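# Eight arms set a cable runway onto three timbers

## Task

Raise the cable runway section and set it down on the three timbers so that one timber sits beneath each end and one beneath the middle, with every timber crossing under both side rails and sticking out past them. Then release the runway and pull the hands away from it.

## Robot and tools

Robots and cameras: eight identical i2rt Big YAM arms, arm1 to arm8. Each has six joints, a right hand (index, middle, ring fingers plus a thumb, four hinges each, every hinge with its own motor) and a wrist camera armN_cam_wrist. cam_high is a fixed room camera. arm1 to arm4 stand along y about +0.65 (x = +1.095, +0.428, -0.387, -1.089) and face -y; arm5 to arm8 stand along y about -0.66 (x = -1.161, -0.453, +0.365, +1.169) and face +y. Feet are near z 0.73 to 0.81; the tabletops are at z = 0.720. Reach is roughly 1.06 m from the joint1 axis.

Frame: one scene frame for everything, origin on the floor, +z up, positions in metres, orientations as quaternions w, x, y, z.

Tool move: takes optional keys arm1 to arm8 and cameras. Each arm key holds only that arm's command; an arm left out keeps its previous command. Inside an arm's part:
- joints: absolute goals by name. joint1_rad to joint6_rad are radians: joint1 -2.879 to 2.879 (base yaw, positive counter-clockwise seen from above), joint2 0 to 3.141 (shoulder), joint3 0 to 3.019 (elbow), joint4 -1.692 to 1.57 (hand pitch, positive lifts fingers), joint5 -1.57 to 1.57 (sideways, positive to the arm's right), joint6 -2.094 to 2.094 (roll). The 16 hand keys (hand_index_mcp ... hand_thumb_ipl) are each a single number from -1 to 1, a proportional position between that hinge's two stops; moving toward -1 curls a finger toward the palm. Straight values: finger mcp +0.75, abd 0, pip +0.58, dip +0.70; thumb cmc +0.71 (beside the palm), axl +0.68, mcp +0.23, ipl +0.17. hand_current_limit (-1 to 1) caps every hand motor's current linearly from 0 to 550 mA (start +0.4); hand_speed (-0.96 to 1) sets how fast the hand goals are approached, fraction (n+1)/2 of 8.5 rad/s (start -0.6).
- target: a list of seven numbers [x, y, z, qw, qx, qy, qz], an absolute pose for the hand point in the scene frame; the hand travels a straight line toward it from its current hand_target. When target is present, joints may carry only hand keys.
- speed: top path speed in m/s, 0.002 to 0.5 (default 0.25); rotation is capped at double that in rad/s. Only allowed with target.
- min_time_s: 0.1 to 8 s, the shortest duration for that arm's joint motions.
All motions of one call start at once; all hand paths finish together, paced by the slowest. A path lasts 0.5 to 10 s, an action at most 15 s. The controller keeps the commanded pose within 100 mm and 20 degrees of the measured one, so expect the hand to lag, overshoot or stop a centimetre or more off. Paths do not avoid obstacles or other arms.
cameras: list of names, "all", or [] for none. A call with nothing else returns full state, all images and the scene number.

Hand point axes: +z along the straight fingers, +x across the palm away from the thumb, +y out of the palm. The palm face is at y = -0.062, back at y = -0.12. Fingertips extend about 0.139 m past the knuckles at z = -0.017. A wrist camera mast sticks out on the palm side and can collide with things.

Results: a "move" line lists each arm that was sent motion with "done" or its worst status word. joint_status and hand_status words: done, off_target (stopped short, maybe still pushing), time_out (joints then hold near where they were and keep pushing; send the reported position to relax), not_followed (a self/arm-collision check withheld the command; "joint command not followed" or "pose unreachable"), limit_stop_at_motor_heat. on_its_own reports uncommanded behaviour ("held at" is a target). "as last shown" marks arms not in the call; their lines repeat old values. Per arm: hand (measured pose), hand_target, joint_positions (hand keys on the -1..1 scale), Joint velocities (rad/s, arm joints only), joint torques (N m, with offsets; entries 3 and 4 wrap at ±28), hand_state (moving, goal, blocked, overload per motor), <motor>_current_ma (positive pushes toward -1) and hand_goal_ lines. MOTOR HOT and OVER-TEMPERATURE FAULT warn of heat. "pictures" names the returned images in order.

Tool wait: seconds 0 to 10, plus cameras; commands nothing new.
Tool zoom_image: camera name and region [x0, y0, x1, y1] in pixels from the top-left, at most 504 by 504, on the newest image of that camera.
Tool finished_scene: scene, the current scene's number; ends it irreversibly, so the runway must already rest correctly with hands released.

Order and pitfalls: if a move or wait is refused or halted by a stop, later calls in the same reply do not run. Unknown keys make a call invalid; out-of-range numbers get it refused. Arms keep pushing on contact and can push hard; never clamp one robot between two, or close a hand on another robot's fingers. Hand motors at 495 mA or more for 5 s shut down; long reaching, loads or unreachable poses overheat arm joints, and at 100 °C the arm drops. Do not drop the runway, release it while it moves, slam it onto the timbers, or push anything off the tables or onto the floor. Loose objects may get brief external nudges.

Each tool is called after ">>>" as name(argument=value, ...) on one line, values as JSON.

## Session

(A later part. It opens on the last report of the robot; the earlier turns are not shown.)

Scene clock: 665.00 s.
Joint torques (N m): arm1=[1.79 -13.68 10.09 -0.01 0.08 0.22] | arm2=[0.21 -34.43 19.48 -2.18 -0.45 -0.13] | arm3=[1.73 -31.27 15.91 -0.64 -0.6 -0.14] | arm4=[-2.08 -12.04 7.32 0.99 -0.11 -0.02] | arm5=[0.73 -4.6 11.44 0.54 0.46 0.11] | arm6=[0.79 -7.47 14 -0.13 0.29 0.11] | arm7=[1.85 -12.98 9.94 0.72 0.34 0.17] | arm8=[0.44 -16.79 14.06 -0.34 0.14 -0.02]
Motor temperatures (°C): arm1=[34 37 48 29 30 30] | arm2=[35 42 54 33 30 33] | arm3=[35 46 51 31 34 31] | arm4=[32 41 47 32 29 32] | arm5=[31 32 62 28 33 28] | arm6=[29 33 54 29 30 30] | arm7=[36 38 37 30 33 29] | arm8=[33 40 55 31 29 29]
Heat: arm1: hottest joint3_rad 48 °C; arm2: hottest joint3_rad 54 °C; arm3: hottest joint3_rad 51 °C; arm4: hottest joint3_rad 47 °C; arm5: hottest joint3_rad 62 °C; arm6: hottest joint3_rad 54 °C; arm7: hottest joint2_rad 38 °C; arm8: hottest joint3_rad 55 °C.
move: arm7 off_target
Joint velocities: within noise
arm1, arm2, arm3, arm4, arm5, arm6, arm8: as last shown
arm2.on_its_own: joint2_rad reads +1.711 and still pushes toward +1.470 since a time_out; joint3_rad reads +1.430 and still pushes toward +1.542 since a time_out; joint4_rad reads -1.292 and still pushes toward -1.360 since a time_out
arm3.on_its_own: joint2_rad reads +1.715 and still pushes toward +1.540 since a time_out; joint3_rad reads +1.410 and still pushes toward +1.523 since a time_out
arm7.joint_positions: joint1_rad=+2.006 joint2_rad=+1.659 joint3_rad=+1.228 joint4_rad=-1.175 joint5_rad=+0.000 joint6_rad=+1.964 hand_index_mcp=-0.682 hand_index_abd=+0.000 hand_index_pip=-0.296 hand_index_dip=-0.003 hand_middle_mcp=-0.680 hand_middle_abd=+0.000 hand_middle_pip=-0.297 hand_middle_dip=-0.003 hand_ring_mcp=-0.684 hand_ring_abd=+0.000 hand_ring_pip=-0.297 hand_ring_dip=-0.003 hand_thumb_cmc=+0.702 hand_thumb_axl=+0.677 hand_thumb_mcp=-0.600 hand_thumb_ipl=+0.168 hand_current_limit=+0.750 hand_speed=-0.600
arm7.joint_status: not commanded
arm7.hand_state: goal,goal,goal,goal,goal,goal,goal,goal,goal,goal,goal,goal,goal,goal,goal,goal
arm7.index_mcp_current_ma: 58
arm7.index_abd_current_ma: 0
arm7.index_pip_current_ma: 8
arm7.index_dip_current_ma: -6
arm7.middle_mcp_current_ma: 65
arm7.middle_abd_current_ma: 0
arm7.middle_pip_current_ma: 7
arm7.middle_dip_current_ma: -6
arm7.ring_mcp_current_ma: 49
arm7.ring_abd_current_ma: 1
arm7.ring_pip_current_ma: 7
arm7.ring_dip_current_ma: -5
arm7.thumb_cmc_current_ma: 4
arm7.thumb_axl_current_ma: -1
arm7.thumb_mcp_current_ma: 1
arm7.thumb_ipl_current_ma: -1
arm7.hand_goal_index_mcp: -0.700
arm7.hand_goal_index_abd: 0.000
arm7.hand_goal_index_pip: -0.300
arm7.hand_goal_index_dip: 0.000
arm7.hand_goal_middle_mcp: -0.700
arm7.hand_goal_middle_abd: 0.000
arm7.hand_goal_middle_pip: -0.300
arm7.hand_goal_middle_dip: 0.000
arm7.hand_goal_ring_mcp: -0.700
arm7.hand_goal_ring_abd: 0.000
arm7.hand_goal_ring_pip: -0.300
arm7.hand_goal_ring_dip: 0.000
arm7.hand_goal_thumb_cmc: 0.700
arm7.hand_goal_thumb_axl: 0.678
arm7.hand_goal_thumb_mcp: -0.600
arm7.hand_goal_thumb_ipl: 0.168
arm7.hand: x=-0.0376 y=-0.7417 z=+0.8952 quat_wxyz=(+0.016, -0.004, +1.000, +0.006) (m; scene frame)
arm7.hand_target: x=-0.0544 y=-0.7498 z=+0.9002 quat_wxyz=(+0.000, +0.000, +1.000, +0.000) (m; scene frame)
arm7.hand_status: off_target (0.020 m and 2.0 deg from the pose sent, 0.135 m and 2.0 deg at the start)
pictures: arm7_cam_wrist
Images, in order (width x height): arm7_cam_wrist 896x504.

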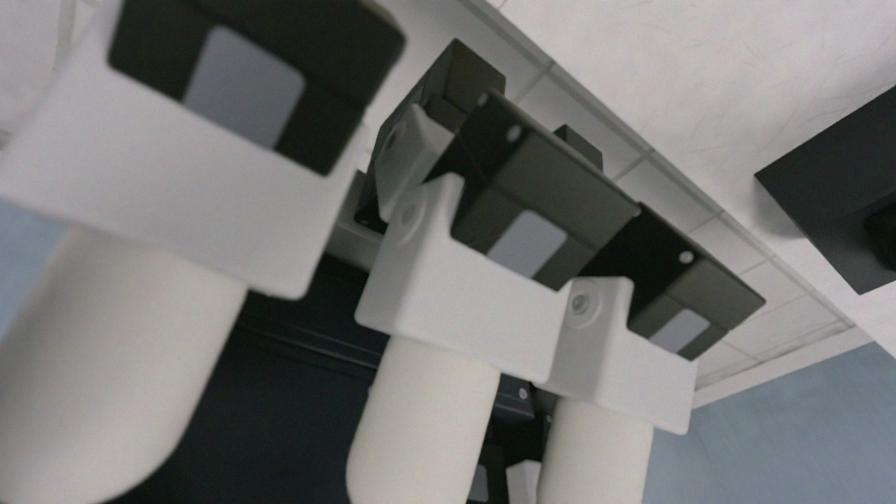

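>>> move(arm7={"target":[-0.070,-0.75,0.768,0,0,1,0],"speed":0.15}, arm2={"joints":{"joint3_rad":1.49}}, arm3={"joints":{"joint3_rad":1.47}}, cameras=["cam_high"])

>>> zoom_image(camera="cam_high", region=[380, 200, 620, 420])

Scene clock: 667.53 s.
Joint torques (N m): arm1=[1.67 -12.92 10.04 -0.02 0.07 0.19] | arm2=[0.09 -34.78 14.9 -2.28 -0.38 -0.11] | arm3=[1.61 -31.44 12.4 -0.65 -0.57 -0.13] | arm4=[-2.14 -12.04 7.32 0.98 -0.11 -0.02] | arm5=[0.21 -5.36 11.43 0.2 0.45 0.13] | arm6=[0.85 -7.47 13.98 -0.1 0.29 0.12] | arm7=[1.14 -14.74 5.46 0.88 0.36 0.01] | arm8=[-0.21 -14.68 14.08 -0.44 0.1 -0.01]
Motor temperatures (°C): arm1=[34 37 48 29 30 30] | arm2=[35 42 54 33 30 33] | arm3=[35 46 51 31 34 31] | arm4=[32 41 47 32 29 32] | arm5=[31 32 62 28 33 28] | arm6=[29 33 54 29 30 30] | arm7=[36 38 37 30 33 29] | arm8=[33 40 55 31 29 29]
Heat: arm1: hottest joint3_rad 48 °C; arm2: hottest joint3_rad 54 °C; arm3: hottest joint3_rad 51 °C; arm4: hottest joint3_rad 47 °C; arm5: hottest joint3_rad 62 °C; arm6: hottest joint3_rad 54 °C; arm7: hottest joint2_rad 38 °C; arm8: hottest joint3_rad 55 °C.
move: arm2 done; arm3 done; arm7 done
Joint velocities: within noise
arm1, arm4, arm5, arm6, arm8: as last shown
arm2.joint_positions: joint1_rad=-0.143 joint2_rad=+1.711 joint3_rad=+1.430 joint4_rad=-1.292 joint5_rad=+0.012 joint6_rad=-0.147 hand_index_mcp=+0.728 hand_index_abd=+0.005 hand_index_pip=+0.413 hand_index_dip=-0.676 hand_middle_mcp=+0.731 hand_middle_abd=+0.005 hand_middle_pip=+0.417 hand_middle_dip=-0.670 hand_ring_mcp=+0.752 hand_ring_abd=+0.011 hand_ring_pip=+0.419 hand_ring_dip=-0.660 hand_thumb_cmc=+0.714 hand_thumb_axl=+0.677 hand_thumb_mcp=+0.223 hand_thumb_ipl=+0.168 hand_current_limit=+0.750 hand_speed=-0.600
arm2.joint_status: all done
arm2.hand_state: goal,goal,blocked,blocked,goal,goal,blocked,blocked,blocked,goal,blocked,blocked,goal,goal,goal,goal
arm2.index_mcp_current_ma: 10
arm2.index_abd_current_ma: 4
arm2.index_pip_current_ma: 128
arm2.index_dip_current_ma: 205
arm2.middle_mcp_current_ma: 16
arm2.middle_abd_current_ma: 4
arm2.middle_pip_current_ma: 144
arm2.middle_dip_current_ma: 231
arm2.ring_mcp_current_ma: 69
arm2.ring_abd_current_ma: 11
arm2.ring_pip_current_ma: 151
arm2.ring_dip_current_ma: 272
arm2.thumb_cmc_current_ma: 0
arm2.thumb_axl_current_ma: 0
arm2.thumb_mcp_current_ma: -3
arm2.thumb_ipl_current_ma: 0
arm2.hand_goal_index_mcp: 0.720
arm2.hand_goal_index_abd: 0.000
arm2.hand_goal_index_pip: 0.360
arm2.hand_goal_index_dip: -0.750
arm2.hand_goal_middle_mcp: 0.720
arm2.hand_goal_middle_abd: 0.000
arm2.hand_goal_middle_pip: 0.360
arm2.hand_goal_middle_dip: -0.750
arm2.hand_goal_ring_mcp: 0.720
arm2.hand_goal_ring_abd: 0.000
arm2.hand_goal_ring_pip: 0.360
arm2.hand_goal_ring_dip: -0.750
arm2.hand_goal_thumb_cmc: 0.714
arm2.hand_goal_thumb_axl: 0.678
arm2.hand_goal_thumb_mcp: 0.226
arm2.hand_goal_thumb_ipl: 0.168
arm2.on_its_own: joint2_rad reads +1.711 and still pushes toward +1.470 since a time_out; joint4_rad reads -1.292 and still pushes toward -1.360 since a time_out
arm2.hand: x=+0.3183 y=+0.0747 z=+0.8832 quat_wxyz=(+0.005, +1.000, -0.009, -0.007) (m; scene frame)
arm2.hand_target: x=+0.3291 y=+0.0961 z=+1.0416 quat_wxyz=(+0.121, +0.993, +0.000, -0.019) (m; scene frame)
arm2.hand_status: not commanded
arm3.joint_positions: joint1_rad=-0.228 joint2_rad=+1.715 joint3_rad=+1.408 joint4_rad=-1.241 joint5_rad=+0.007 joint6_rad=-0.219 hand_index_mcp=+0.761 hand_index_abd=+0.005 hand_index_pip=+0.401 hand_index_dip=-0.706 hand_middle_mcp=+0.770 hand_middle_abd=+0.004 hand_middle_pip=+0.420 hand_middle_dip=-0.685 hand_ring_mcp=+0.785 hand_ring_abd=+0.006 hand_ring_pip=+0.435 hand_ring_dip=-0.662 hand_thumb_cmc=+0.715 hand_thumb_axl=+0.677 hand_thumb_mcp=+0.222 hand_thumb_ipl=+0.168 hand_current_limit=+0.750 hand_speed=-0.600
arm3.joint_status: all done
arm3.hand_state: blocked,goal,blocked,blocked,blocked,goal,blocked,blocked,blocked,goal,blocked,blocked,goal,goal,goal,goal
arm3.index_mcp_current_ma: 17
arm3.index_abd_current_ma: 1
arm3.index_pip_current_ma: 47
arm3.index_dip_current_ma: 53
arm3.middle_mcp_current_ma: 50
arm3.middle_abd_current_ma: 1
arm3.middle_pip_current_ma: 89
arm3.middle_dip_current_ma: 105
arm3.ring_mcp_current_ma: 62
arm3.ring_abd_current_ma: 1
arm3.ring_pip_current_ma: 132
arm3.ring_dip_current_ma: 173
arm3.thumb_cmc_current_ma: 0
arm3.thumb_axl_current_ma: 0
arm3.thumb_mcp_current_ma: -1
arm3.thumb_ipl_current_ma: 0
arm3.hand_goal_index_mcp: 0.740
arm3.hand_goal_index_abd: 0.000
arm3.hand_goal_index_pip: 0.360
arm3.hand_goal_index_dip: -0.750
arm3.hand_goal_middle_mcp: 0.730
arm3.hand_goal_middle_abd: 0.000
arm3.hand_goal_middle_pip: 0.360
arm3.hand_goal_middle_dip: -0.750
arm3.hand_goal_ring_mcp: 0.740
arm3.hand_goal_ring_abd: 0.000
arm3.hand_goal_ring_pip: 0.360
arm3.hand_goal_ring_dip: -0.750
arm3.hand_goal_thumb_cmc: 0.714
arm3.hand_goal_thumb_axl: 0.678
arm3.hand_goal_thumb_mcp: 0.226
arm3.hand_goal_thumb_ipl: 0.168
arm3.on_its_own: joint2_rad reads +1.715 and still pushes toward +1.540 since a time_out
arm3.hand: x=-0.5393 y=+0.0758 z=+0.9136 quat_wxyz=(+0.012, +1.000, -0.013, +0.000) (m; scene frame)
arm3.hand_target: x=-0.5335 y=+0.0719 z=+1.0440 quat_wxyz=(+0.119, +0.993, +0.000, -0.018) (m; scene frame)
arm3.hand_status: not commanded
arm7.joint_positions: joint1_rad=+2.004 joint2_rad=+1.877 joint3_rad=+1.181 joint4_rad=-0.866 joint5_rad=+0.000 joint6_rad=+1.965 hand_index_mcp=-0.682 hand_index_abd=+0.000 hand_index_pip=-0.296 hand_index_dip=-0.003 hand_middle_mcp=-0.680 hand_middle_abd=+0.000 hand_middle_pip=-0.297 hand_middle_dip=-0.003 hand_ring_mcp=-0.684 hand_ring_abd=+0.000 hand_ring_pip=-0.297 hand_ring_dip=-0.003 hand_thumb_cmc=+0.702 hand_thumb_axl=+0.677 hand_thumb_mcp=-0.600 hand_thumb_ipl=+0.168 hand_current_limit=+0.750 hand_speed=-0.600
arm7.joint_status: not commanded
arm7.hand_state: goal,goal,goal,goal,goal,goal,goal,goal,goal,goal,goal,goal,goal,goal,goal,goal
arm7.index_mcp_current_ma: 58
arm7.index_abd_current_ma: 0
arm7.index_pip_current_ma: 8
arm7.index_dip_current_ma: -6
arm7.middle_mcp_current_ma: 65
arm7.middle_abd_current_ma: 0
arm7.middle_pip_current_ma: 7
arm7.middle_dip_current_ma: -6
arm7.ring_mcp_current_ma: 49
arm7.ring_abd_current_ma: 1
arm7.ring_pip_current_ma: 7
arm7.ring_dip_current_ma: -5
arm7.thumb_cmc_current_ma: 4
arm7.thumb_axl_current_ma: -1
arm7.thumb_mcp_current_ma: 1
arm7.thumb_ipl_current_ma: -1
arm7.hand_goal_index_mcp: -0.700
arm7.hand_goal_index_abd: 0.000
arm7.hand_goal_index_pip: -0.300
arm7.hand_goal_index_dip: 0.000
arm7.hand_goal_middle_mcp: -0.700
arm7.hand_goal_middle_abd: 0.000
arm7.hand_goal_middle_pip: -0.300
arm7.hand_goal_middle_dip: 0.000
arm7.hand_goal_ring_mcp: -0.700
arm7.hand_goal_ring_abd: 0.000
arm7.hand_goal_ring_pip: -0.300
arm7.hand_goal_ring_dip: 0.000
arm7.hand_goal_thumb_cmc: 0.700
arm7.hand_goal_thumb_axl: 0.678
arm7.hand_goal_thumb_mcp: -0.600
arm7.hand_goal_thumb_ipl: 0.168
arm7.hand: x=-0.0700 y=-0.7544 z=+0.7767 quat_wxyz=(-0.004, -0.002, +1.000, -0.003) (m; scene frame)
arm7.hand_target: x=-0.0698 y=-0.7499 z=+0.7682 quat_wxyz=(+0.000, +0.000, +1.000, +0.000) (m; scene frame)
arm7.hand_status: done (0.010 m and 0.7 deg from the pose sent, 0.132 m and 2.0 deg at the start)
pictures: cam_high
Images, in order (width x height): cam_high 896x504.

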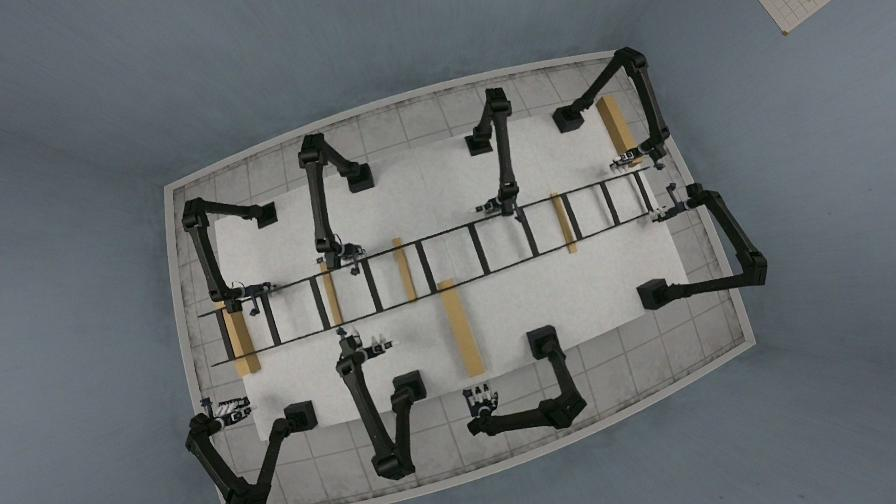

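Scaled by 2.100.

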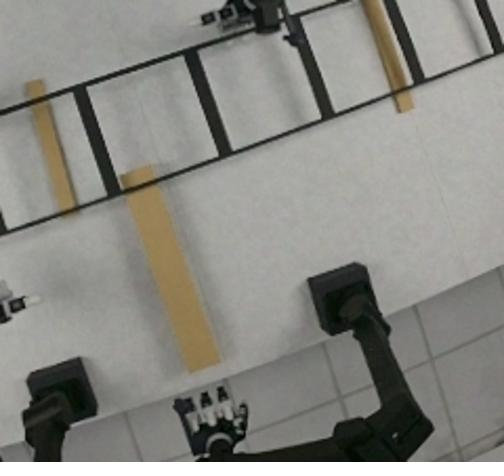

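>>> move(arm7={"target":[-0.060,-0.60,0.765,0,0,1,0],"speed":0.08}, cameras=["cam_high"])

>>> zoom_image(camera="cam_high", region=[380, 200, 620, 420])

Scene clock: 670.77 s.
Joint torques (N m): arm1=[1.79 -13.22 10.1 -0.1 0.06 0.22] | arm2=[-0.26 -34.02 16.75 -0.99 -0.53 -0.15] | arm3=[1.49 -30.62 13.56 0.13 -0.72 -0.13] | arm4=[-2.08 -12.04 7.31 0.96 -0.11 -0.02] | arm5=[1.2 -4.89 11.55 0.47 0.44 0.12] | arm6=[0.91 -7.53 13.96 -0.13 0.29 0.11] | arm7=[-5.25 -16.5 3.92 0.2 2.32 -0.55] | arm8=[0.09 -15.56 13.86 -0.43 0.11 0.03]
Motor temperatures (°C): arm1=[34 37 48 29 30 30] | arm2=[35 43 54 33 30 33] | arm3=[35 46 52 31 34 31] | arm4=[32 41 47 32 29 32] | arm5=[31 32 62 28 33 28] | arm6=[29 33 54 29 30 30] | arm7=[36 38 37 30 33 29] | arm8=[33 40 55 31 29 29]
Heat: arm1: hottest joint3_rad 48 °C; arm2: hottest joint3_rad 54 °C; arm3: hottest joint3_rad 52 °C; arm4: hottest joint3_rad 47 °C; arm5: hottest joint3_rad 62 °C; arm6: hottest joint3_rad 54 °C; arm7: hottest joint2_rad 38 °C; arm8: hottest joint3_rad 55 °C.
move: arm7 off_target
Joint velocities: within noise
arm1, arm2, arm3, arm4, arm5, arm6, arm8: as last shown
arm2.joint_positions: joint1_rad=-0.143 joint2_rad=+1.701 joint3_rad=+1.406 joint4_rad=-1.331 joint5_rad=+0.016 joint6_rad=-0.147 hand_index_mcp=+0.742 hand_index_abd=+0.005 hand_index_pip=+0.413 hand_index_dip=-0.676 hand_middle_mcp=+0.748 hand_middle_abd=+0.005 hand_middle_pip=+0.419 hand_middle_dip=-0.670 hand_ring_mcp=+0.771 hand_ring_abd=+0.011 hand_ring_pip=+0.424 hand_ring_dip=-0.660 hand_thumb_cmc=+0.714 hand_thumb_axl=+0.677 hand_thumb_mcp=+0.223 hand_thumb_ipl=+0.168 hand_current_limit=+0.750 hand_speed=-0.600
arm2.hand_state: blocked,goal,blocked,blocked,blocked,goal,blocked,blocked,blocked,goal,blocked,blocked,goal,goal,goal,goal
arm2.index_mcp_current_ma: 43
arm2.middle_mcp_current_ma: 57
arm2.middle_pip_current_ma: 150
arm2.ring_mcp_current_ma: 134
arm2.ring_abd_current_ma: 12
arm2.ring_pip_current_ma: 168
arm2.on_its_own: joint2_rad reads +1.701 and still pushes toward +1.470 since a time_out
arm2.hand: x=+0.3206 y=+0.0928 z=+0.8749 quat_wxyz=(-0.022, +1.000, -0.009, -0.004) (m; scene frame)
arm2.hand_target: x=+0.3292 y=+0.0961 z=+1.0416 quat_wxyz=(+0.121, +0.993, +0.000, -0.019) (m; scene frame)
arm3.joint_positions: joint1_rad=-0.228 joint2_rad=+1.713 joint3_rad=+1.389 joint4_rad=-1.262 joint5_rad=+0.011 joint6_rad=-0.219 hand_index_mcp=+0.767 hand_index_abd=+0.005 hand_index_pip=+0.401 hand_index_dip=-0.706 hand_middle_mcp=+0.778 hand_middle_abd=+0.004 hand_middle_pip=+0.420 hand_middle_dip=-0.685 hand_ring_mcp=+0.795 hand_ring_abd=+0.006 hand_ring_pip=+0.436 hand_ring_dip=-0.662 hand_thumb_cmc=+0.715 hand_thumb_axl=+0.677 hand_thumb_mcp=+0.222 hand_thumb_ipl=+0.168 hand_current_limit=+0.750 hand_speed=-0.600
arm3.index_mcp_current_ma: 26
arm3.middle_mcp_current_ma: 68
arm3.ring_mcp_current_ma: 86
arm3.ring_pip_current_ma: 134
arm3.on_its_own: joint2_rad reads +1.713 and still pushes toward +1.540 since a time_out
arm3.hand: x=-0.5369 y=+0.0879 z=+0.9044 quat_wxyz=(-0.007, +1.000, -0.012, +0.002) (m; scene frame)
arm3.hand_target: x=-0.5335 y=+0.0720 z=+1.0440 quat_wxyz=(+0.119, +0.993, +0.000, -0.018) (m; scene frame)
arm7.joint_positions: joint1_rad=+1.801 joint2_rad=+1.820 joint3_rad=+1.048 joint4_rad=-0.788 joint5_rad=-0.050 joint6_rad=+1.725 hand_index_mcp=-0.739 hand_index_abd=+0.002 hand_index_pip=-0.326 hand_index_dip=-0.003 hand_middle_mcp=-0.727 hand_middle_abd=+0.000 hand_middle_pip=-0.316 hand_middle_dip=-0.003 hand_ring_mcp=-0.684 hand_ring_abd=+0.000 hand_ring_pip=-0.297 hand_ring_dip=-0.003 hand_thumb_cmc=+0.702 hand_thumb_axl=+0.677 hand_thumb_mcp=-0.600 hand_thumb_ipl=+0.168 hand_current_limit=+0.750 hand_speed=-0.600
arm7.joint_status: not commanded
arm7.hand_state: blocked,goal,blocked,goal,blocked,goal,goal,goal,goal,goal,goal,goal,goal,goal,goal,goal
arm7.index_mcp_current_ma: -143
arm7.index_abd_current_ma: 3
arm7.index_pip_current_ma: -84
arm7.index_dip_current_ma: -6
arm7.middle_mcp_current_ma: -91
arm7.middle_abd_current_ma: 0
arm7.middle_pip_current_ma: -48
arm7.middle_dip_current_ma: -6
arm7.ring_mcp_current_ma: 49
arm7.ring_abd_current_ma: 1
arm7.ring_pip_current_ma: 7
arm7.ring_dip_current_ma: -5
arm7.thumb_cmc_current_ma: 4
arm7.thumb_axl_current_ma: -1
arm7.thumb_mcp_current_ma: 1
arm7.thumb_ipl_current_ma: -1
arm7.hand_goal_index_mcp: -0.700
arm7.hand_goal_index_abd: 0.000
arm7.hand_goal_index_pip: -0.300
arm7.hand_goal_index_dip: 0.000
arm7.hand_goal_middle_mcp: -0.700
arm7.hand_goal_middle_abd: 0.000
arm7.hand_goal_middle_pip: -0.300
arm7.hand_goal_middle_dip: 0.000
arm7.hand_goal_ring_mcp: -0.700
arm7.hand_goal_ring_abd: 0.000
arm7.hand_goal_ring_pip: -0.300
arm7.hand_goal_ring_dip: 0.000
arm7.hand_goal_thumb_cmc: 0.700
arm7.hand_goal_thumb_axl: 0.678
arm7.hand_goal_thumb_mcp: -0.600
arm7.hand_goal_thumb_ipl: 0.168
arm7.hand: x=-0.0626 y=-0.6585 z=+0.7607 quat_wxyz=(-0.001, -0.021, +0.999, -0.026) (m; scene frame)
arm7.hand_target: x=-0.0565 y=-0.6047 z=+0.7647 quat_wxyz=(+0.002, +0.000, +1.000, +0.000) (m; scene frame)
arm7.hand_status: off_target (0.059 m and 3.8 deg from the pose sent, 0.155 m and 0.7 deg at the start)
pictures: cam_high
Images, in order (width x height): cam_high 896x504.

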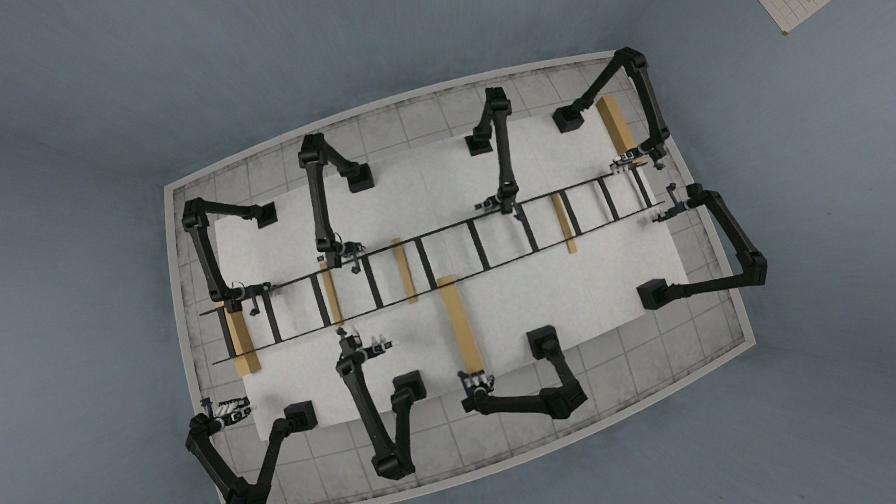

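Scaled by 2.100.

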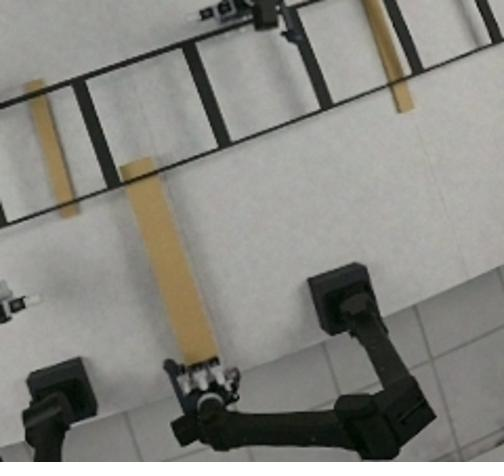

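>>> move(arm7={"target":[-0.060,-0.54,0.765,0,0,1,0],"speed":0.08}, cameras=["cam_high"])

>>> zoom_image(camera="cam_high", region=[380, 200, 620, 420])

Scene clock: 672.93 s.
Joint torques (N m): arm1=[2.08 -13.22 10.11 -0.06 0.05 0.2] | arm2=[0.03 -33.03 17.35 -0.35 -0.53 -0.15] | arm3=[1.55 -30.62 13.72 0.38 -0.73 -0.14] | arm4=[-2.14 -12.04 7.32 0.98 -0.11 0.03] | arm5=[1.08 -5.07 11.51 0.39 0.42 0.08] | arm6=[0.85 -7.53 13.97 -0.08 0.28 0.11] | arm7=[-8.76 -14.51 3.88 -0.23 4.42 -1.31] | arm8=[-0.67 -15.79 14 -0.35 0.1 0.05]
Motor temperatures (°C): arm1=[34 37 48 29 30 30] | arm2=[35 43 54 33 30 33] | arm3=[35 46 52 31 34 31] | arm4=[32 41 47 32 29 32] | arm5=[31 32 62 28 33 28] | arm6=[29 33 54 29 30 30] | arm7=[36 38 37 30 35 29] | arm8=[33 40 55 31 29 29]
Heat: arm1: hottest joint3_rad 48 °C; arm2: hottest joint3_rad 54 °C; arm3: hottest joint3_rad 52 °C; arm4: hottest joint3_rad 47 °C; arm5: hottest joint3_rad 62 °C; arm6: hottest joint3_rad 54 °C; arm7: hottest joint2_rad 38 °C; arm8: hottest joint3_rad 55 °C.
move: arm7 off_target
Joint velocities: within noise
arm1, arm2, arm3, arm4, arm5, arm6, arm8: as last shown
arm2.joint_positions: joint1_rad=-0.143 joint2_rad=+1.698 joint3_rad=+1.402 joint4_rad=-1.341 joint5_rad=+0.017 joint6_rad=-0.147 hand_index_mcp=+0.746 hand_index_abd=+0.004 hand_index_pip=+0.413 hand_index_dip=-0.676 hand_middle_mcp=+0.752 hand_middle_abd=+0.005 hand_middle_pip=+0.420 hand_middle_dip=-0.670 hand_ring_mcp=+0.776 hand_ring_abd=+0.011 hand_ring_pip=+0.425 hand_ring_dip=-0.660 hand_thumb_cmc=+0.714 hand_thumb_axl=+0.677 hand_thumb_mcp=+0.223 hand_thumb_ipl=+0.168 hand_current_limit=+0.750 hand_speed=-0.600
arm2.index_mcp_current_ma: 53
arm2.index_abd_current_ma: 3
arm2.middle_mcp_current_ma: 69
arm2.middle_pip_current_ma: 153
arm2.ring_mcp_current_ma: 151
arm2.ring_pip_current_ma: 171
arm2.on_its_own: joint2_rad reads +1.698 and still pushes toward +1.470 since a time_out
arm2.hand: x=+0.3212 y=+0.0965 z=+0.8742 quat_wxyz=(-0.027, +1.000, -0.009, -0.004) (m; scene frame)
arm2.hand_target: x=+0.3292 y=+0.0960 z=+1.0416 quat_wxyz=(+0.121, +0.993, +0.000, -0.019) (m; scene frame)
arm3.joint_positions: joint1_rad=-0.228 joint2_rad=+1.711 joint3_rad=+1.386 joint4_rad=-1.269 joint5_rad=+0.011 joint6_rad=-0.219 hand_index_mcp=+0.769 hand_index_abd=+0.005 hand_index_pip=+0.401 hand_index_dip=-0.707 hand_middle_mcp=+0.781 hand_middle_abd=+0.004 hand_middle_pip=+0.420 hand_middle_dip=-0.685 hand_ring_mcp=+0.798 hand_ring_abd=+0.006 hand_ring_pip=+0.436 hand_ring_dip=-0.662 hand_thumb_cmc=+0.715 hand_thumb_axl=+0.677 hand_thumb_mcp=+0.222 hand_thumb_ipl=+0.168 hand_current_limit=+0.750 hand_speed=-0.600
arm3.index_mcp_current_ma: 29
arm3.index_dip_current_ma: 52
arm3.middle_mcp_current_ma: 75
arm3.ring_mcp_current_ma: 95
arm3.on_its_own: joint2_rad reads +1.711 and still pushes toward +1.540 since a time_out
arm3.hand: x=-0.5363 y=+0.0905 z=+0.9037 quat_wxyz=(-0.011, +1.000, -0.012, +0.003) (m; scene frame)
arm4.joint_positions: joint1_rad=-0.141 joint2_rad=+1.779 joint3_rad=+1.472 joint4_rad=-1.336 joint5_rad=-0.014 joint6_rad=-0.114 hand_index_mcp=+0.720 hand_index_abd=+0.003 hand_index_pip=+0.363 hand_index_dip=-0.746 hand_middle_mcp=+0.721 hand_middle_abd=+0.003 hand_middle_pip=+0.363 hand_middle_dip=-0.747 hand_ring_mcp=+0.718 hand_ring_abd=-0.001 hand_ring_pip=+0.364 hand_ring_dip=-0.747 hand_thumb_cmc=+0.714 hand_thumb_axl=+0.677 hand_thumb_mcp=+0.222 hand_thumb_ipl=+0.168 hand_current_limit=+0.750 hand_speed=-0.600
arm4.middle_mcp_current_ma: 0
arm4.hand: x=-1.1622 y=+0.0497 z=+0.8494 quat_wxyz=(-0.034, +0.999, +0.004, +0.006) (m; scene frame)
arm4.hand_target: x=-1.1645 y=+0.0457 z=+0.8412 quat_wxyz=(-0.037, +0.999, -0.001, +0.008) (m; scene frame)
arm7.joint_positions: joint1_rad=+1.737 joint2_rad=+1.787 joint3_rad=+1.037 joint4_rad=-0.787 joint5_rad=-0.106 joint6_rad=+1.689 hand_index_mcp=-0.688 hand_index_abd=+0.002 hand_index_pip=-0.341 hand_index_dip=-0.003 hand_middle_mcp=-0.702 hand_middle_abd=+0.002 hand_middle_pip=-0.312 hand_middle_dip=-0.003 hand_ring_mcp=-0.685 hand_ring_abd=+0.000 hand_ring_pip=-0.297 hand_ring_dip=-0.003 hand_thumb_cmc=+0.700 hand_thumb_axl=+0.677 hand_thumb_mcp=-0.600 hand_thumb_ipl=+0.168 hand_current_limit=+0.750 hand_speed=-0.600
arm7.joint_status: not commanded
arm7.hand_state: goal,goal,blocked,goal,goal,goal,goal,goal,goal,goal,goal,goal,goal,goal,goal,goal
arm7.index_mcp_current_ma: 37
arm7.index_abd_current_ma: 3
arm7.index_pip_current_ma: -141
arm7.index_dip_current_ma: -6
arm7.middle_mcp_current_ma: -5
arm7.middle_abd_current_ma: 4
arm7.middle_pip_current_ma: -32
arm7.middle_dip_current_ma: -6
arm7.ring_mcp_current_ma: 45
arm7.ring_abd_current_ma: 1
arm7.ring_pip_current_ma: 5
arm7.ring_dip_current_ma: -5
arm7.thumb_cmc_current_ma: 1
arm7.thumb_axl_current_ma: -2
arm7.thumb_mcp_current_ma: 1
arm7.thumb_ipl_current_ma: -1
arm7.hand_goal_index_mcp: -0.700
arm7.hand_goal_index_abd: 0.000
arm7.hand_goal_index_pip: -0.300
arm7.hand_goal_index_dip: 0.000
arm7.hand_goal_middle_mcp: -0.700
arm7.hand_goal_middle_abd: 0.000
arm7.hand_goal_middle_pip: -0.300
arm7.hand_goal_middle_dip: 0.000
arm7.hand_goal_ring_mcp: -0.700
arm7.hand_goal_ring_abd: 0.000
arm7.hand_goal_ring_pip: -0.300
arm7.hand_goal_ring_dip: 0.000
arm7.hand_goal_thumb_cmc: 0.700
arm7.hand_goal_thumb_axl: 0.678
arm7.hand_goal_thumb_mcp: -0.600
arm7.hand_goal_thumb_ipl: 0.168
arm7.hand: x=-0.0640 y=-0.6403 z=+0.7672 quat_wxyz=(-0.010, -0.008, +0.998, -0.056) (m; scene frame)
arm7.hand_target: x=-0.0509 y=-0.5538 z=+0.7669 quat_wxyz=(+0.007, +0.002, +1.000, -0.002) (m; scene frame)
arm7.hand_status: off_target (0.100 m and 6.6 deg from the pose sent, 0.119 m and 3.8 deg at the start; pose on its path clipped on 18 of 41 steps)
pictures: cam_high
Images, in order (width x height): cam_high 896x504.

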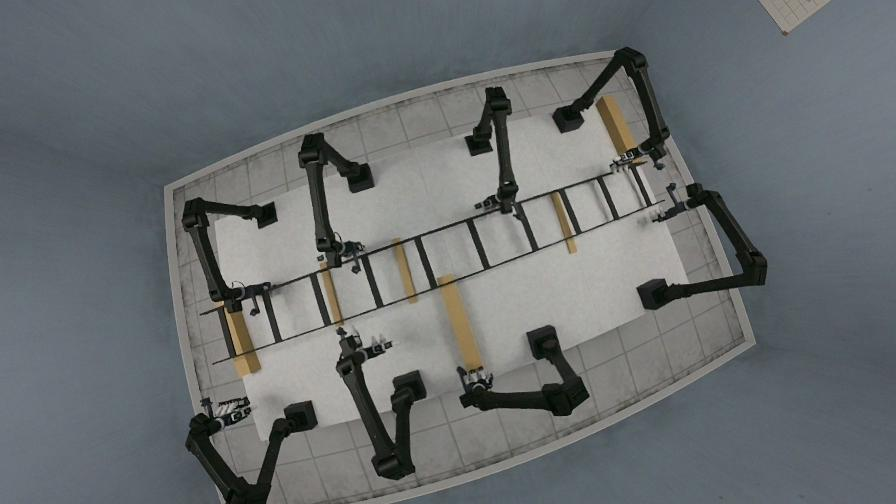

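Scaled by 2.100.

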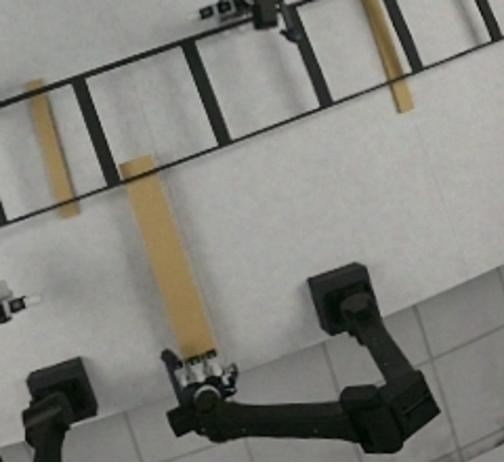

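>>> move(arm6={"target":[-0.495,-0.235,0.872,0,0,1,0],"speed":0.15}, cameras=["arm6_cam_wrist"])

>>> move(arm6={"target":[-0.495,-0.185,0.868,0,0,1,0],"speed":0.08}, cameras=["arm6_cam_wrist"])

Scene clock: 675.83 s.
Joint torques (N m): arm1=[1.85 -13.27 10.18 -0.09 0.07 0.22] | arm2=[0.56 -33.14 17.16 -0.61 -0.57 -0.12] | arm3=[1.61 -30.62 13.71 0.4 -0.73 -0.13] | arm4=[-2.14 -11.99 7.31 0.99 -0.11 0.03] | arm5=[1.08 -4.6 11.55 0.18 0.42 0.11] | arm6=[-0.32 -7.59 7.71 0.79 0.3 -0.07] | arm7=[-8.82 -14.56 3.88 -0.2 4.43 -1.32] | arm8=[0.79 -15.33 13.89 -0.36 0.18 0.05]
Motor temperatures (°C): arm1=[34 37 48 29 30 30] | arm2=[35 44 55 33 30 33] | arm3=[35 46 52 31 34 31] | arm4=[32 41 46 32 29 32] | arm5=[31 32 62 28 33 28] | arm6=[29 33 53 29 30 30] | arm7=[36 39 37 30 40 30] | arm8=[33 40 55 31 29 29]
Heat: arm1: hottest joint3_rad 48 °C; arm2: hottest joint3_rad 55 °C; arm3: hottest joint3_rad 52 °C; arm4: hottest joint3_rad 46 °C; arm5: hottest joint3_rad 62 °C; arm6: hottest joint3_rad 53 °C; arm7: hottest joint5_rad 40 °C; arm8: hottest joint3_rad 55 °C.
move: arm6 done
Joint velocities: within noise
arm1, arm2, arm3, arm4, arm5, arm7, arm8: as last shown
arm2.on_its_own: joint2_rad reads +1.698 and still pushes toward +1.470 since a time_out
arm3.on_its_own: joint2_rad reads +1.711 and still pushes toward +1.540 since a time_out
arm6.joint_positions: joint1_rad=+0.172 joint2_rad=+1.367 joint3_rad=+0.876 joint4_rad=-1.096 joint5_rad=-0.002 joint6_rad=+0.200 hand_index_mcp=+0.786 hand_index_abd=+0.002 hand_index_pip=+0.434 hand_index_dip=-0.512 hand_middle_mcp=+0.790 hand_middle_abd=+0.002 hand_middle_pip=+0.434 hand_middle_dip=-0.512 hand_ring_mcp=-0.742 hand_ring_abd=-0.003 hand_ring_pip=+0.966 hand_ring_dip=+0.503 hand_thumb_cmc=+0.713 hand_thumb_axl=+0.677 hand_thumb_mcp=+0.223 hand_thumb_ipl=+0.168 hand_current_limit=+0.750 hand_speed=-0.600
arm6.joint_status: not commanded
arm6.hand_state: goal,goal,goal,goal,goal,goal,goal,goal,goal,goal,overload,goal,goal,goal,goal,goal
arm6.index_mcp_current_ma: -6
arm6.index_abd_current_ma: 2
arm6.index_pip_current_ma: -3
arm6.index_dip_current_ma: -3
arm6.middle_mcp_current_ma: 0
arm6.middle_abd_current_ma: 2
arm6.middle_pip_current_ma: -3
arm6.middle_dip_current_ma: -3
arm6.ring_mcp_current_ma: 17
arm6.ring_abd_current_ma: -3
arm6.ring_pip_current_ma: 0
arm6.ring_dip_current_ma: 5
arm6.thumb_cmc_current_ma: -1
arm6.thumb_axl_current_ma: -1
arm6.thumb_mcp_current_ma: -7
arm6.thumb_ipl_current_ma: 0
arm6.hand_goal_index_mcp: 0.790
arm6.hand_goal_index_abd: 0.000
arm6.hand_goal_index_pip: 0.436
arm6.hand_goal_index_dip: -0.510
arm6.hand_goal_middle_mcp: 0.790
arm6.hand_goal_middle_abd: 0.000
arm6.hand_goal_middle_pip: 0.436
arm6.hand_goal_middle_dip: -0.510
arm6.hand_goal_ring_mcp: -0.750
arm6.hand_goal_ring_abd: 0.000
arm6.hand_goal_ring_pip: 0.576
arm6.hand_goal_ring_dip: 0.500
arm6.hand_goal_thumb_cmc: 0.714
arm6.hand_goal_thumb_axl: 0.678
arm6.hand_goal_thumb_mcp: 0.226
arm6.hand_goal_thumb_ipl: 0.168
arm6.hand: x=-0.4981 y=-0.2371 z=+0.8735 quat_wxyz=(-0.001, +0.000, +1.000, -0.002) (m; scene frame)
arm6.hand_target: x=-0.4950 y=-0.2350 z=+0.8721 quat_wxyz=(+0.000, +0.000, +1.000, +0.000) (m; scene frame)
arm6.hand_status: done (0.004 m and 0.3 deg from the pose sent, 0.102 m and 3.7 deg at the start)
pictures: arm6_cam_wrist
Images, in order (width x height): arm6_cam_wrist 896x504.

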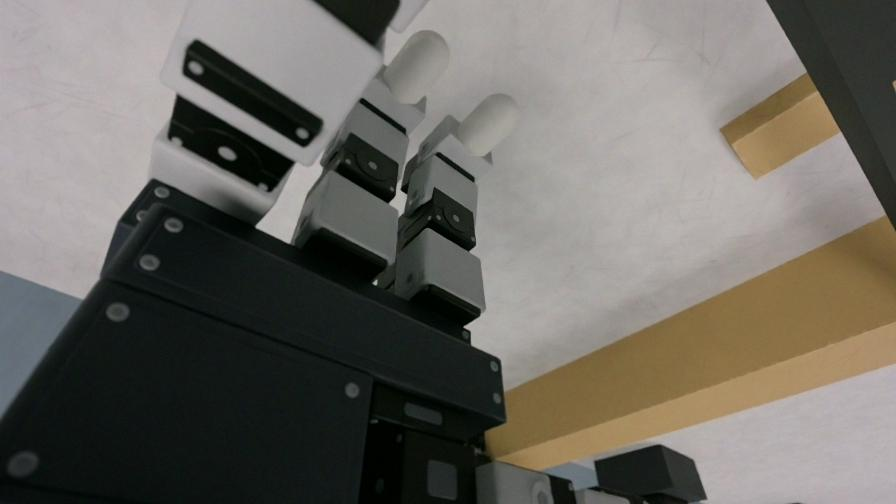

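Scene clock: 677.10 s.
Joint torques (N m): arm1=[1.49 -13.63 10.02 -0.12 0.06 0.2] | arm2=[0.03 -33.44 17.11 -0.57 -0.56 -0.14] | arm3=[1.73 -30.56 13.83 0.44 -0.73 -0.14] | arm4=[-2.14 -11.99 7.41 1.24 -0.1 0.03] | arm5=[1.32 -5.01 11.6 0.18 0.47 0.1] | arm6=[-0.38 -8.53 15.05 0.88 0.27 0.08] | arm7=[-8.7 -14.51 3.88 -0.2 4.47 -1.28] | arm8=[1.44 -15.44 14.17 -0.21 0.11 0.04]
Motor temperatures (°C): arm1=[34 37 48 29 30 30] | arm2=[35 45 55 33 30 33] | arm3=[35 46 53 31 34 31] | arm4=[32 41 46 32 29 32] | arm5=[31 32 62 28 33 28] | arm6=[29 33 53 29 30 30] | arm7=[36 39 37 30 43 30] | arm8=[33 40 55 31 29 29]
Heat: arm1: hottest joint3_rad 48 °C; arm2: hottest joint3_rad 55 °C; arm3: hottest joint3_rad 53 °C; arm4: hottest joint3_rad 46 °C; arm5: hottest joint3_rad 62 °C; arm6: hottest joint3_rad 53 °C; arm7: hottest joint5_rad 43 °C; arm8: hottest joint3_rad 55 °C.
move: arm6 off_target
Joint velocities: within noise
arm1.joint_positions: joint1_rad=+0.212 joint2_rad=+1.633 joint3_rad=+1.289 joint4_rad=-1.254 joint5_rad=+0.002 joint6_rad=+0.237 hand_index_mcp=+0.752 hand_index_abd=-0.003 hand_index_pip=+0.573 hand_index_dip=-0.577 hand_middle_mcp=+0.751 hand_middle_abd=-0.003 hand_middle_pip=+0.574 hand_middle_dip=-0.577 hand_ring_mcp=+0.752 hand_ring_abd=-0.003 hand_ring_pip=+0.574 hand_ring_dip=-0.577 hand_thumb_cmc=+0.714 hand_thumb_axl=+0.677 hand_thumb_mcp=+0.222 hand_thumb_ipl=+0.168 hand_current_limit=+0.400 hand_speed=-0.600
arm1.joint_status: not commanded
arm1.hand_state: goal,goal,goal,goal,goal,goal,goal,goal,goal,goal,goal,goal,goal,goal,goal,goal
arm1.index_mcp_current_ma: -5
arm1.index_abd_current_ma: -6
arm1.index_pip_current_ma: -5
arm1.index_dip_current_ma: 7
arm1.middle_mcp_current_ma: -5
arm1.middle_abd_current_ma: -5
arm1.middle_pip_current_ma: -5
arm1.middle_dip_current_ma: 7
arm1.ring_mcp_current_ma: -5
arm1.ring_abd_current_ma: -5
arm1.ring_pip_current_ma: -4
arm1.ring_dip_current_ma: 6
arm1.thumb_cmc_current_ma: -1
arm1.thumb_axl_current_ma: -1
arm1.thumb_mcp_current_ma: -12
arm1.thumb_ipl_current_ma: -1
arm1.hand_goal_index_mcp: 0.754
arm1.hand_goal_index_abd: 0.000
arm1.hand_goal_index_pip: 0.576
arm1.hand_goal_index_dip: -0.580
arm1.hand_goal_middle_mcp: 0.754
arm1.hand_goal_middle_abd: 0.000
arm1.hand_goal_middle_pip: 0.576
arm1.hand_goal_middle_dip: -0.580
arm1.hand_goal_ring_mcp: 0.754
arm1.hand_goal_ring_abd: 0.000
arm1.hand_goal_ring_pip: 0.576
arm1.hand_goal_ring_dip: -0.580
arm1.hand_goal_thumb_cmc: 0.714
arm1.hand_goal_thumb_axl: 0.678
arm1.hand_goal_thumb_mcp: 0.226
arm1.hand_goal_thumb_ipl: 0.168
arm1.hand: x=+1.1831 y=+0.1107 z=+0.9349 quat_wxyz=(-0.014, +1.000, +0.002, -0.003) (m; scene frame)
arm1.hand_target: x=+1.1898 y=+0.1005 z=+0.9500 quat_wxyz=(+0.000, +1.000, +0.000, +0.000) (m; scene frame)
arm1.hand_status: not commanded
arm2, arm3, arm7: as last shown
arm2.joint_positions: joint1_rad=-0.143 joint2_rad=+1.698 joint3_rad=+1.402 joint4_rad=-1.342 joint5_rad=+0.017 joint6_rad=-0.147 hand_index_mcp=+0.748 hand_index_abd=+0.004 hand_index_pip=+0.413 hand_index_dip=-0.676 hand_middle_mcp=+0.753 hand_middle_abd=+0.005 hand_middle_pip=+0.420 hand_middle_dip=-0.670 hand_ring_mcp=+0.776 hand_ring_abd=+0.011 hand_ring_pip=+0.426 hand_ring_dip=-0.660 hand_thumb_cmc=+0.714 hand_thumb_axl=+0.677 hand_thumb_mcp=+0.223 hand_thumb_ipl=+0.168 hand_current_limit=+0.750 hand_speed=-0.600
arm2.index_mcp_current_ma: 57
arm2.middle_mcp_current_ma: 72
arm2.middle_pip_current_ma: 155
arm2.ring_mcp_current_ma: 152
arm2.ring_pip_current_ma: 175
arm2.on_its_own: joint2_rad reads +1.698 and still pushes toward +1.470 since a time_out
arm2.hand: x=+0.3212 y=+0.0969 z=+0.8741 quat_wxyz=(-0.028, +1.000, -0.009, -0.004) (m; scene frame)
arm3.joint_positions: joint1_rad=-0.228 joint2_rad=+1.711 joint3_rad=+1.385 joint4_rad=-1.271 joint5_rad=+0.011 joint6_rad=-0.219 hand_index_mcp=+0.771 hand_index_abd=+0.005 hand_index_pip=+0.401 hand_index_dip=-0.707 hand_middle_mcp=+0.782 hand_middle_abd=+0.004 hand_middle_pip=+0.420 hand_middle_dip=-0.685 hand_ring_mcp=+0.799 hand_ring_abd=+0.006 hand_ring_pip=+0.437 hand_ring_dip=-0.662 hand_thumb_cmc=+0.715 hand_thumb_axl=+0.677 hand_thumb_mcp=+0.222 hand_thumb_ipl=+0.168 hand_current_limit=+0.750 hand_speed=-0.600
arm3.index_mcp_current_ma: 32
arm3.index_dip_current_ma: 51
arm3.middle_mcp_current_ma: 79
arm3.ring_mcp_current_ma: 97
arm3.ring_pip_current_ma: 135
arm3.on_its_own: joint2_rad reads +1.711 and still pushes toward +1.540 since a time_out
arm3.hand: x=-0.5360 y=+0.0916 z=+0.9029 quat_wxyz=(-0.013, +1.000, -0.012, +0.003) (m; scene frame)
arm3.hand_target: x=-0.5334 y=+0.0719 z=+1.0440 quat_wxyz=(+0.119, +0.993, +0.000, -0.018) (m; scene frame)
arm4.joint_positions: joint1_rad=-0.141 joint2_rad=+1.779 joint3_rad=+1.470 joint4_rad=-1.344 joint5_rad=-0.014 joint6_rad=-0.116 hand_index_mcp=+0.720 hand_index_abd=+0.003 hand_index_pip=+0.363 hand_index_dip=-0.746 hand_middle_mcp=+0.721 hand_middle_abd=+0.003 hand_middle_pip=+0.363 hand_middle_dip=-0.747 hand_ring_mcp=+0.718 hand_ring_abd=-0.001 hand_ring_pip=+0.364 hand_ring_dip=-0.747 hand_thumb_cmc=+0.714 hand_thumb_axl=+0.677 hand_thumb_mcp=+0.222 hand_thumb_ipl=+0.168 hand_current_limit=+0.750 hand_speed=-0.600
arm4.joint_status: not commanded
arm4.hand_state: goal,goal,goal,goal,goal,goal,goal,goal,goal,goal,goal,goal,goal,goal,goal,goal
arm4.index_mcp_current_ma: 0
arm4.index_abd_current_ma: 1
arm4.index_pip_current_ma: 2
arm4.index_dip_current_ma: 2
arm4.middle_mcp_current_ma: 0
arm4.middle_abd_current_ma: 1
arm4.middle_pip_current_ma: 2
arm4.middle_dip_current_ma: 2
arm4.ring_mcp_current_ma: -1
arm4.ring_abd_current_ma: 0
arm4.ring_pip_current_ma: 2
arm4.ring_dip_current_ma: 2
arm4.thumb_cmc_current_ma: 0
arm4.thumb_axl_current_ma: 0
arm4.thumb_mcp_current_ma: -3
arm4.thumb_ipl_current_ma: 0
arm4.hand_goal_index_mcp: 0.720
arm4.hand_goal_index_abd: 0.000
arm4.hand_goal_index_pip: 0.360
arm4.hand_goal_index_dip: -0.750
arm4.hand_goal_middle_mcp: 0.720
arm4.hand_goal_middle_abd: 0.000
arm4.hand_goal_middle_pip: 0.360
arm4.hand_goal_middle_dip: -0.750
arm4.hand_goal_ring_mcp: 0.720
arm4.hand_goal_ring_abd: 0.000
arm4.hand_goal_ring_pip: 0.360
arm4.hand_goal_ring_dip: -0.750
arm4.hand_goal_thumb_cmc: 0.714
arm4.hand_goal_thumb_axl: 0.678
arm4.hand_goal_thumb_mcp: 0.226
arm4.hand_goal_thumb_ipl: 0.168
arm4.hand: x=-1.1619 y=+0.0522 z=+0.8481 quat_wxyz=(-0.039, +0.999, +0.004, +0.006) (m; scene frame)
arm4.hand_target: x=-1.1645 y=+0.0458 z=+0.8411 quat_wxyz=(-0.037, +0.999, -0.001, +0.008) (m; scene frame)
arm4.hand_status: not commanded
arm5.joint_positions: joint1_rad=+0.930 joint2_rad=+1.079 joint3_rad=+0.828 joint4_rad=-1.358 joint5_rad=-0.008 joint6_rad=+0.891 hand_index_mcp=-0.688 hand_index_abd=+0.000 hand_index_pip=-0.296 hand_index_dip=+0.003 hand_middle_mcp=-0.694 hand_middle_abd=+0.001 hand_middle_pip=-0.302 hand_middle_dip=-0.003 hand_ring_mcp=-0.694 hand_ring_abd=-0.001 hand_ring_pip=-0.302 hand_ring_dip=+0.003 hand_thumb_cmc=+0.698 hand_thumb_axl=+0.676 hand_thumb_mcp=-0.599 hand_thumb_ipl=+0.168 hand_current_limit=+0.750 hand_speed=-0.600
arm5.joint_status: not commanded
arm5.hand_state: goal,goal,goal,goal,goal,goal,goal,goal,goal,goal,goal,goal,goal,goal,goal,goal
arm5.index_mcp_current_ma: 19
arm5.index_abd_current_ma: 0
arm5.index_pip_current_ma: 3
arm5.index_dip_current_ma: 2
arm5.middle_mcp_current_ma: 8
arm5.middle_abd_current_ma: 0
arm5.middle_pip_current_ma: -1
arm5.middle_dip_current_ma: -2
arm5.ring_mcp_current_ma: 7
arm5.ring_abd_current_ma: 0
arm5.ring_pip_current_ma: -2
arm5.ring_dip_current_ma: 2
arm5.thumb_cmc_current_ma: -2
arm5.thumb_axl_current_ma: -2
arm5.thumb_mcp_current_ma: 0
arm5.thumb_ipl_current_ma: 0
arm5.hand_goal_index_mcp: -0.700
arm5.hand_goal_index_abd: 0.000
arm5.hand_goal_index_pip: -0.300
arm5.hand_goal_index_dip: 0.000
arm5.hand_goal_middle_mcp: -0.700
arm5.hand_goal_middle_abd: 0.000
arm5.hand_goal_middle_pip: -0.300
arm5.hand_goal_middle_dip: 0.000
arm5.hand_goal_ring_mcp: -0.700
arm5.hand_goal_ring_abd: 0.000
arm5.hand_goal_ring_pip: -0.300
arm5.hand_goal_ring_dip: 0.000
arm5.hand_goal_thumb_cmc: 0.700
arm5.hand_goal_thumb_axl: 0.678
arm5.hand_goal_thumb_mcp: -0.600
arm5.hand_goal_thumb_ipl: 0.168
arm5.hand: x=-1.3442 y=-0.4084 z=+0.9375 quat_wxyz=(+0.017, +0.002, +1.000, -0.016) (m; scene frame)
arm5.hand_target: x=-1.3593 y=-0.4006 z=+0.9598 quat_wxyz=(+0.000, +0.000, +1.000, +0.000) (m; scene frame)
arm5.hand_status: not commanded
arm6.joint_positions: joint1_rad=+0.151 joint2_rad=+1.483 joint3_rad=+0.902 joint4_rad=-1.100 joint5_rad=-0.001 joint6_rad=+0.164 hand_index_mcp=+0.786 hand_index_abd=+0.002 hand_index_pip=+0.434 hand_index_dip=-0.512 hand_middle_mcp=+0.790 hand_middle_abd=+0.002 hand_middle_pip=+0.434 hand_middle_dip=-0.512 hand_ring_mcp=-0.766 hand_ring_abd=+0.013 hand_ring_pip=+0.893 hand_ring_dip=+0.493 hand_thumb_cmc=+0.713 hand_thumb_axl=+0.677 hand_thumb_mcp=+0.223 hand_thumb_ipl=+0.168 hand_current_limit=+0.750 hand_speed=-0.600
arm6.joint_status: not commanded
arm6.hand_state: goal,goal,goal,goal,goal,goal,goal,goal,goal,goal,overload,goal,goal,goal,goal,goal
arm6.index_mcp_current_ma: -6
arm6.index_abd_current_ma: 2
arm6.index_pip_current_ma: -3
arm6.index_dip_current_ma: -3
arm6.middle_mcp_current_ma: 0
arm6.middle_abd_current_ma: 2
arm6.middle_pip_current_ma: -3
arm6.middle_dip_current_ma: -3
arm6.ring_mcp_current_ma: -39
arm6.ring_abd_current_ma: 22
arm6.ring_pip_current_ma: 0
arm6.ring_dip_current_ma: -12
arm6.thumb_cmc_current_ma: -1
arm6.thumb_axl_current_ma: -1
arm6.thumb_mcp_current_ma: -7
arm6.thumb_ipl_current_ma: 0
arm6.hand_goal_index_mcp: 0.790
arm6.hand_goal_index_abd: 0.000
arm6.hand_goal_index_pip: 0.436
arm6.hand_goal_index_dip: -0.510
arm6.hand_goal_middle_mcp: 0.790
arm6.hand_goal_middle_abd: 0.000
arm6.hand_goal_middle_pip: 0.436
arm6.hand_goal_middle_dip: -0.510
arm6.hand_goal_ring_mcp: -0.750
arm6.hand_goal_ring_abd: 0.000
arm6.hand_goal_ring_pip: 0.576
arm6.hand_goal_ring_dip: 0.500
arm6.hand_goal_thumb_cmc: 0.714
arm6.hand_goal_thumb_axl: 0.678
arm6.hand_goal_thumb_mcp: 0.226
arm6.hand_goal_thumb_ipl: 0.168
arm6.hand: x=-0.4926 y=-0.2318 z=+0.8364 quat_wxyz=(+0.007, -0.007, +0.999, -0.049) (m; scene frame)
arm6.hand_target: x=-0.4944 y=-0.1890 z=+0.8702 quat_wxyz=(+0.000, +0.000, +1.000, +0.000) (m; scene frame)
arm6.hand_status: off_target (0.057 m and 5.7 deg from the pose sent, 0.053 m and 0.3 deg at the start)
arm7.joint_positions: joint1_rad=+1.734 joint2_rad=+1.787 joint3_rad=+1.037 joint4_rad=-0.787 joint5_rad=-0.107 joint6_rad=+1.686 hand_index_mcp=-0.689 hand_index_abd=+0.002 hand_index_pip=-0.341 hand_index_dip=-0.003 hand_middle_mcp=-0.703 hand_middle_abd=+0.002 hand_middle_pip=-0.312 hand_middle_dip=-0.003 hand_ring_mcp=-0.685 hand_ring_abd=+0.000 hand_ring_pip=-0.297 hand_ring_dip=-0.003 hand_thumb_cmc=+0.700 hand_thumb_axl=+0.677 hand_thumb_mcp=-0.600 hand_thumb_ipl=+0.168 hand_current_limit=+0.750 hand_speed=-0.600
arm7.index_mcp_current_ma: 33
arm7.middle_mcp_current_ma: -8
arm7.hand: x=-0.0642 y=-0.6391 z=+0.7672 quat_wxyz=(-0.010, -0.007, +0.998, -0.056) (m; scene frame)
arm7.hand_target: x=-0.0509 y=-0.5537 z=+0.7669 quat_wxyz=(+0.007, +0.002, +1.000, -0.002) (m; scene frame)
arm8.joint_positions: joint1_rad=-0.393 joint2_rad=+1.717 joint3_rad=+1.354 joint4_rad=-1.259 joint5_rad=+0.012 joint6_rad=-0.348 hand_index_mcp=+0.749 hand_index_abd=+0.003 hand_index_pip=+0.573 hand_index_dip=-0.582 hand_middle_mcp=+0.749 hand_middle_abd=+0.003 hand_middle_pip=+0.573 hand_middle_dip=-0.577 hand_ring_mcp=+0.752 hand_ring_abd=+0.002 hand_ring_pip=+0.574 hand_ring_dip=-0.577 hand_thumb_cmc=+0.715 hand_thumb_axl=+0.677 hand_thumb_mcp=+0.223 hand_thumb_ipl=+0.168 hand_current_limit=+0.400 hand_speed=-0.600
arm8.joint_status: not commanded
arm8.hand_state: goal,goal,goal,goal,goal,goal,goal,goal,goal,goal,goal,goal,goal,goal,goal,goal
arm8.index_mcp_current_ma: -4
arm8.index_abd_current_ma: 1
arm8.index_pip_current_ma: -2
arm8.index_dip_current_ma: -1
arm8.middle_mcp_current_ma: -4
arm8.middle_abd_current_ma: 2
arm8.middle_pip_current_ma: -2
arm8.middle_dip_current_ma: 2
arm8.ring_mcp_current_ma: -1
arm8.ring_abd_current_ma: 1
arm8.ring_pip_current_ma: -1
arm8.ring_dip_current_ma: 2
arm8.thumb_cmc_current_ma: 0
arm8.thumb_axl_current_ma: 0
arm8.thumb_mcp_current_ma: -2
arm8.thumb_ipl_current_ma: 0
arm8.hand_goal_index_mcp: 0.754
arm8.hand_goal_index_abd: 0.000
arm8.hand_goal_index_pip: 0.576
arm8.hand_goal_index_dip: -0.580
arm8.hand_goal_middle_mcp: 0.754
arm8.hand_goal_middle_abd: 0.000
arm8.hand_goal_middle_pip: 0.576
arm8.hand_goal_middle_dip: -0.580
arm8.hand_goal_ring_mcp: 0.754
arm8.hand_goal_ring_abd: 0.000
arm8.hand_goal_ring_pip: 0.576
arm8.hand_goal_ring_dip: -0.580
arm8.hand_goal_thumb_cmc: 0.714
arm8.hand_goal_thumb_axl: 0.678
arm8.hand_goal_thumb_mcp: 0.226
arm8.hand_goal_thumb_ipl: 0.168
arm8.hand: x=+1.3619 y=-0.1148 z=+0.9234 quat_wxyz=(-0.009, -0.001, +1.000, -0.022) (m; scene frame)
arm8.hand_target: x=+1.3721 y=-0.1012 z=+0.9501 quat_wxyz=(+0.000, +0.000, +1.000, +0.000) (m; scene frame)
arm8.hand_status: not commanded
pictures: arm6_cam_wrist
Images, in order (width x height): arm6_cam_wrist 896x504.

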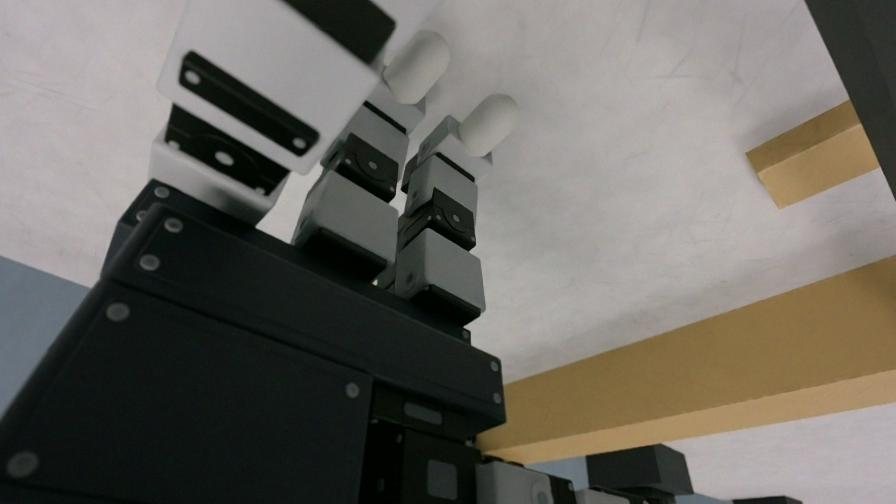

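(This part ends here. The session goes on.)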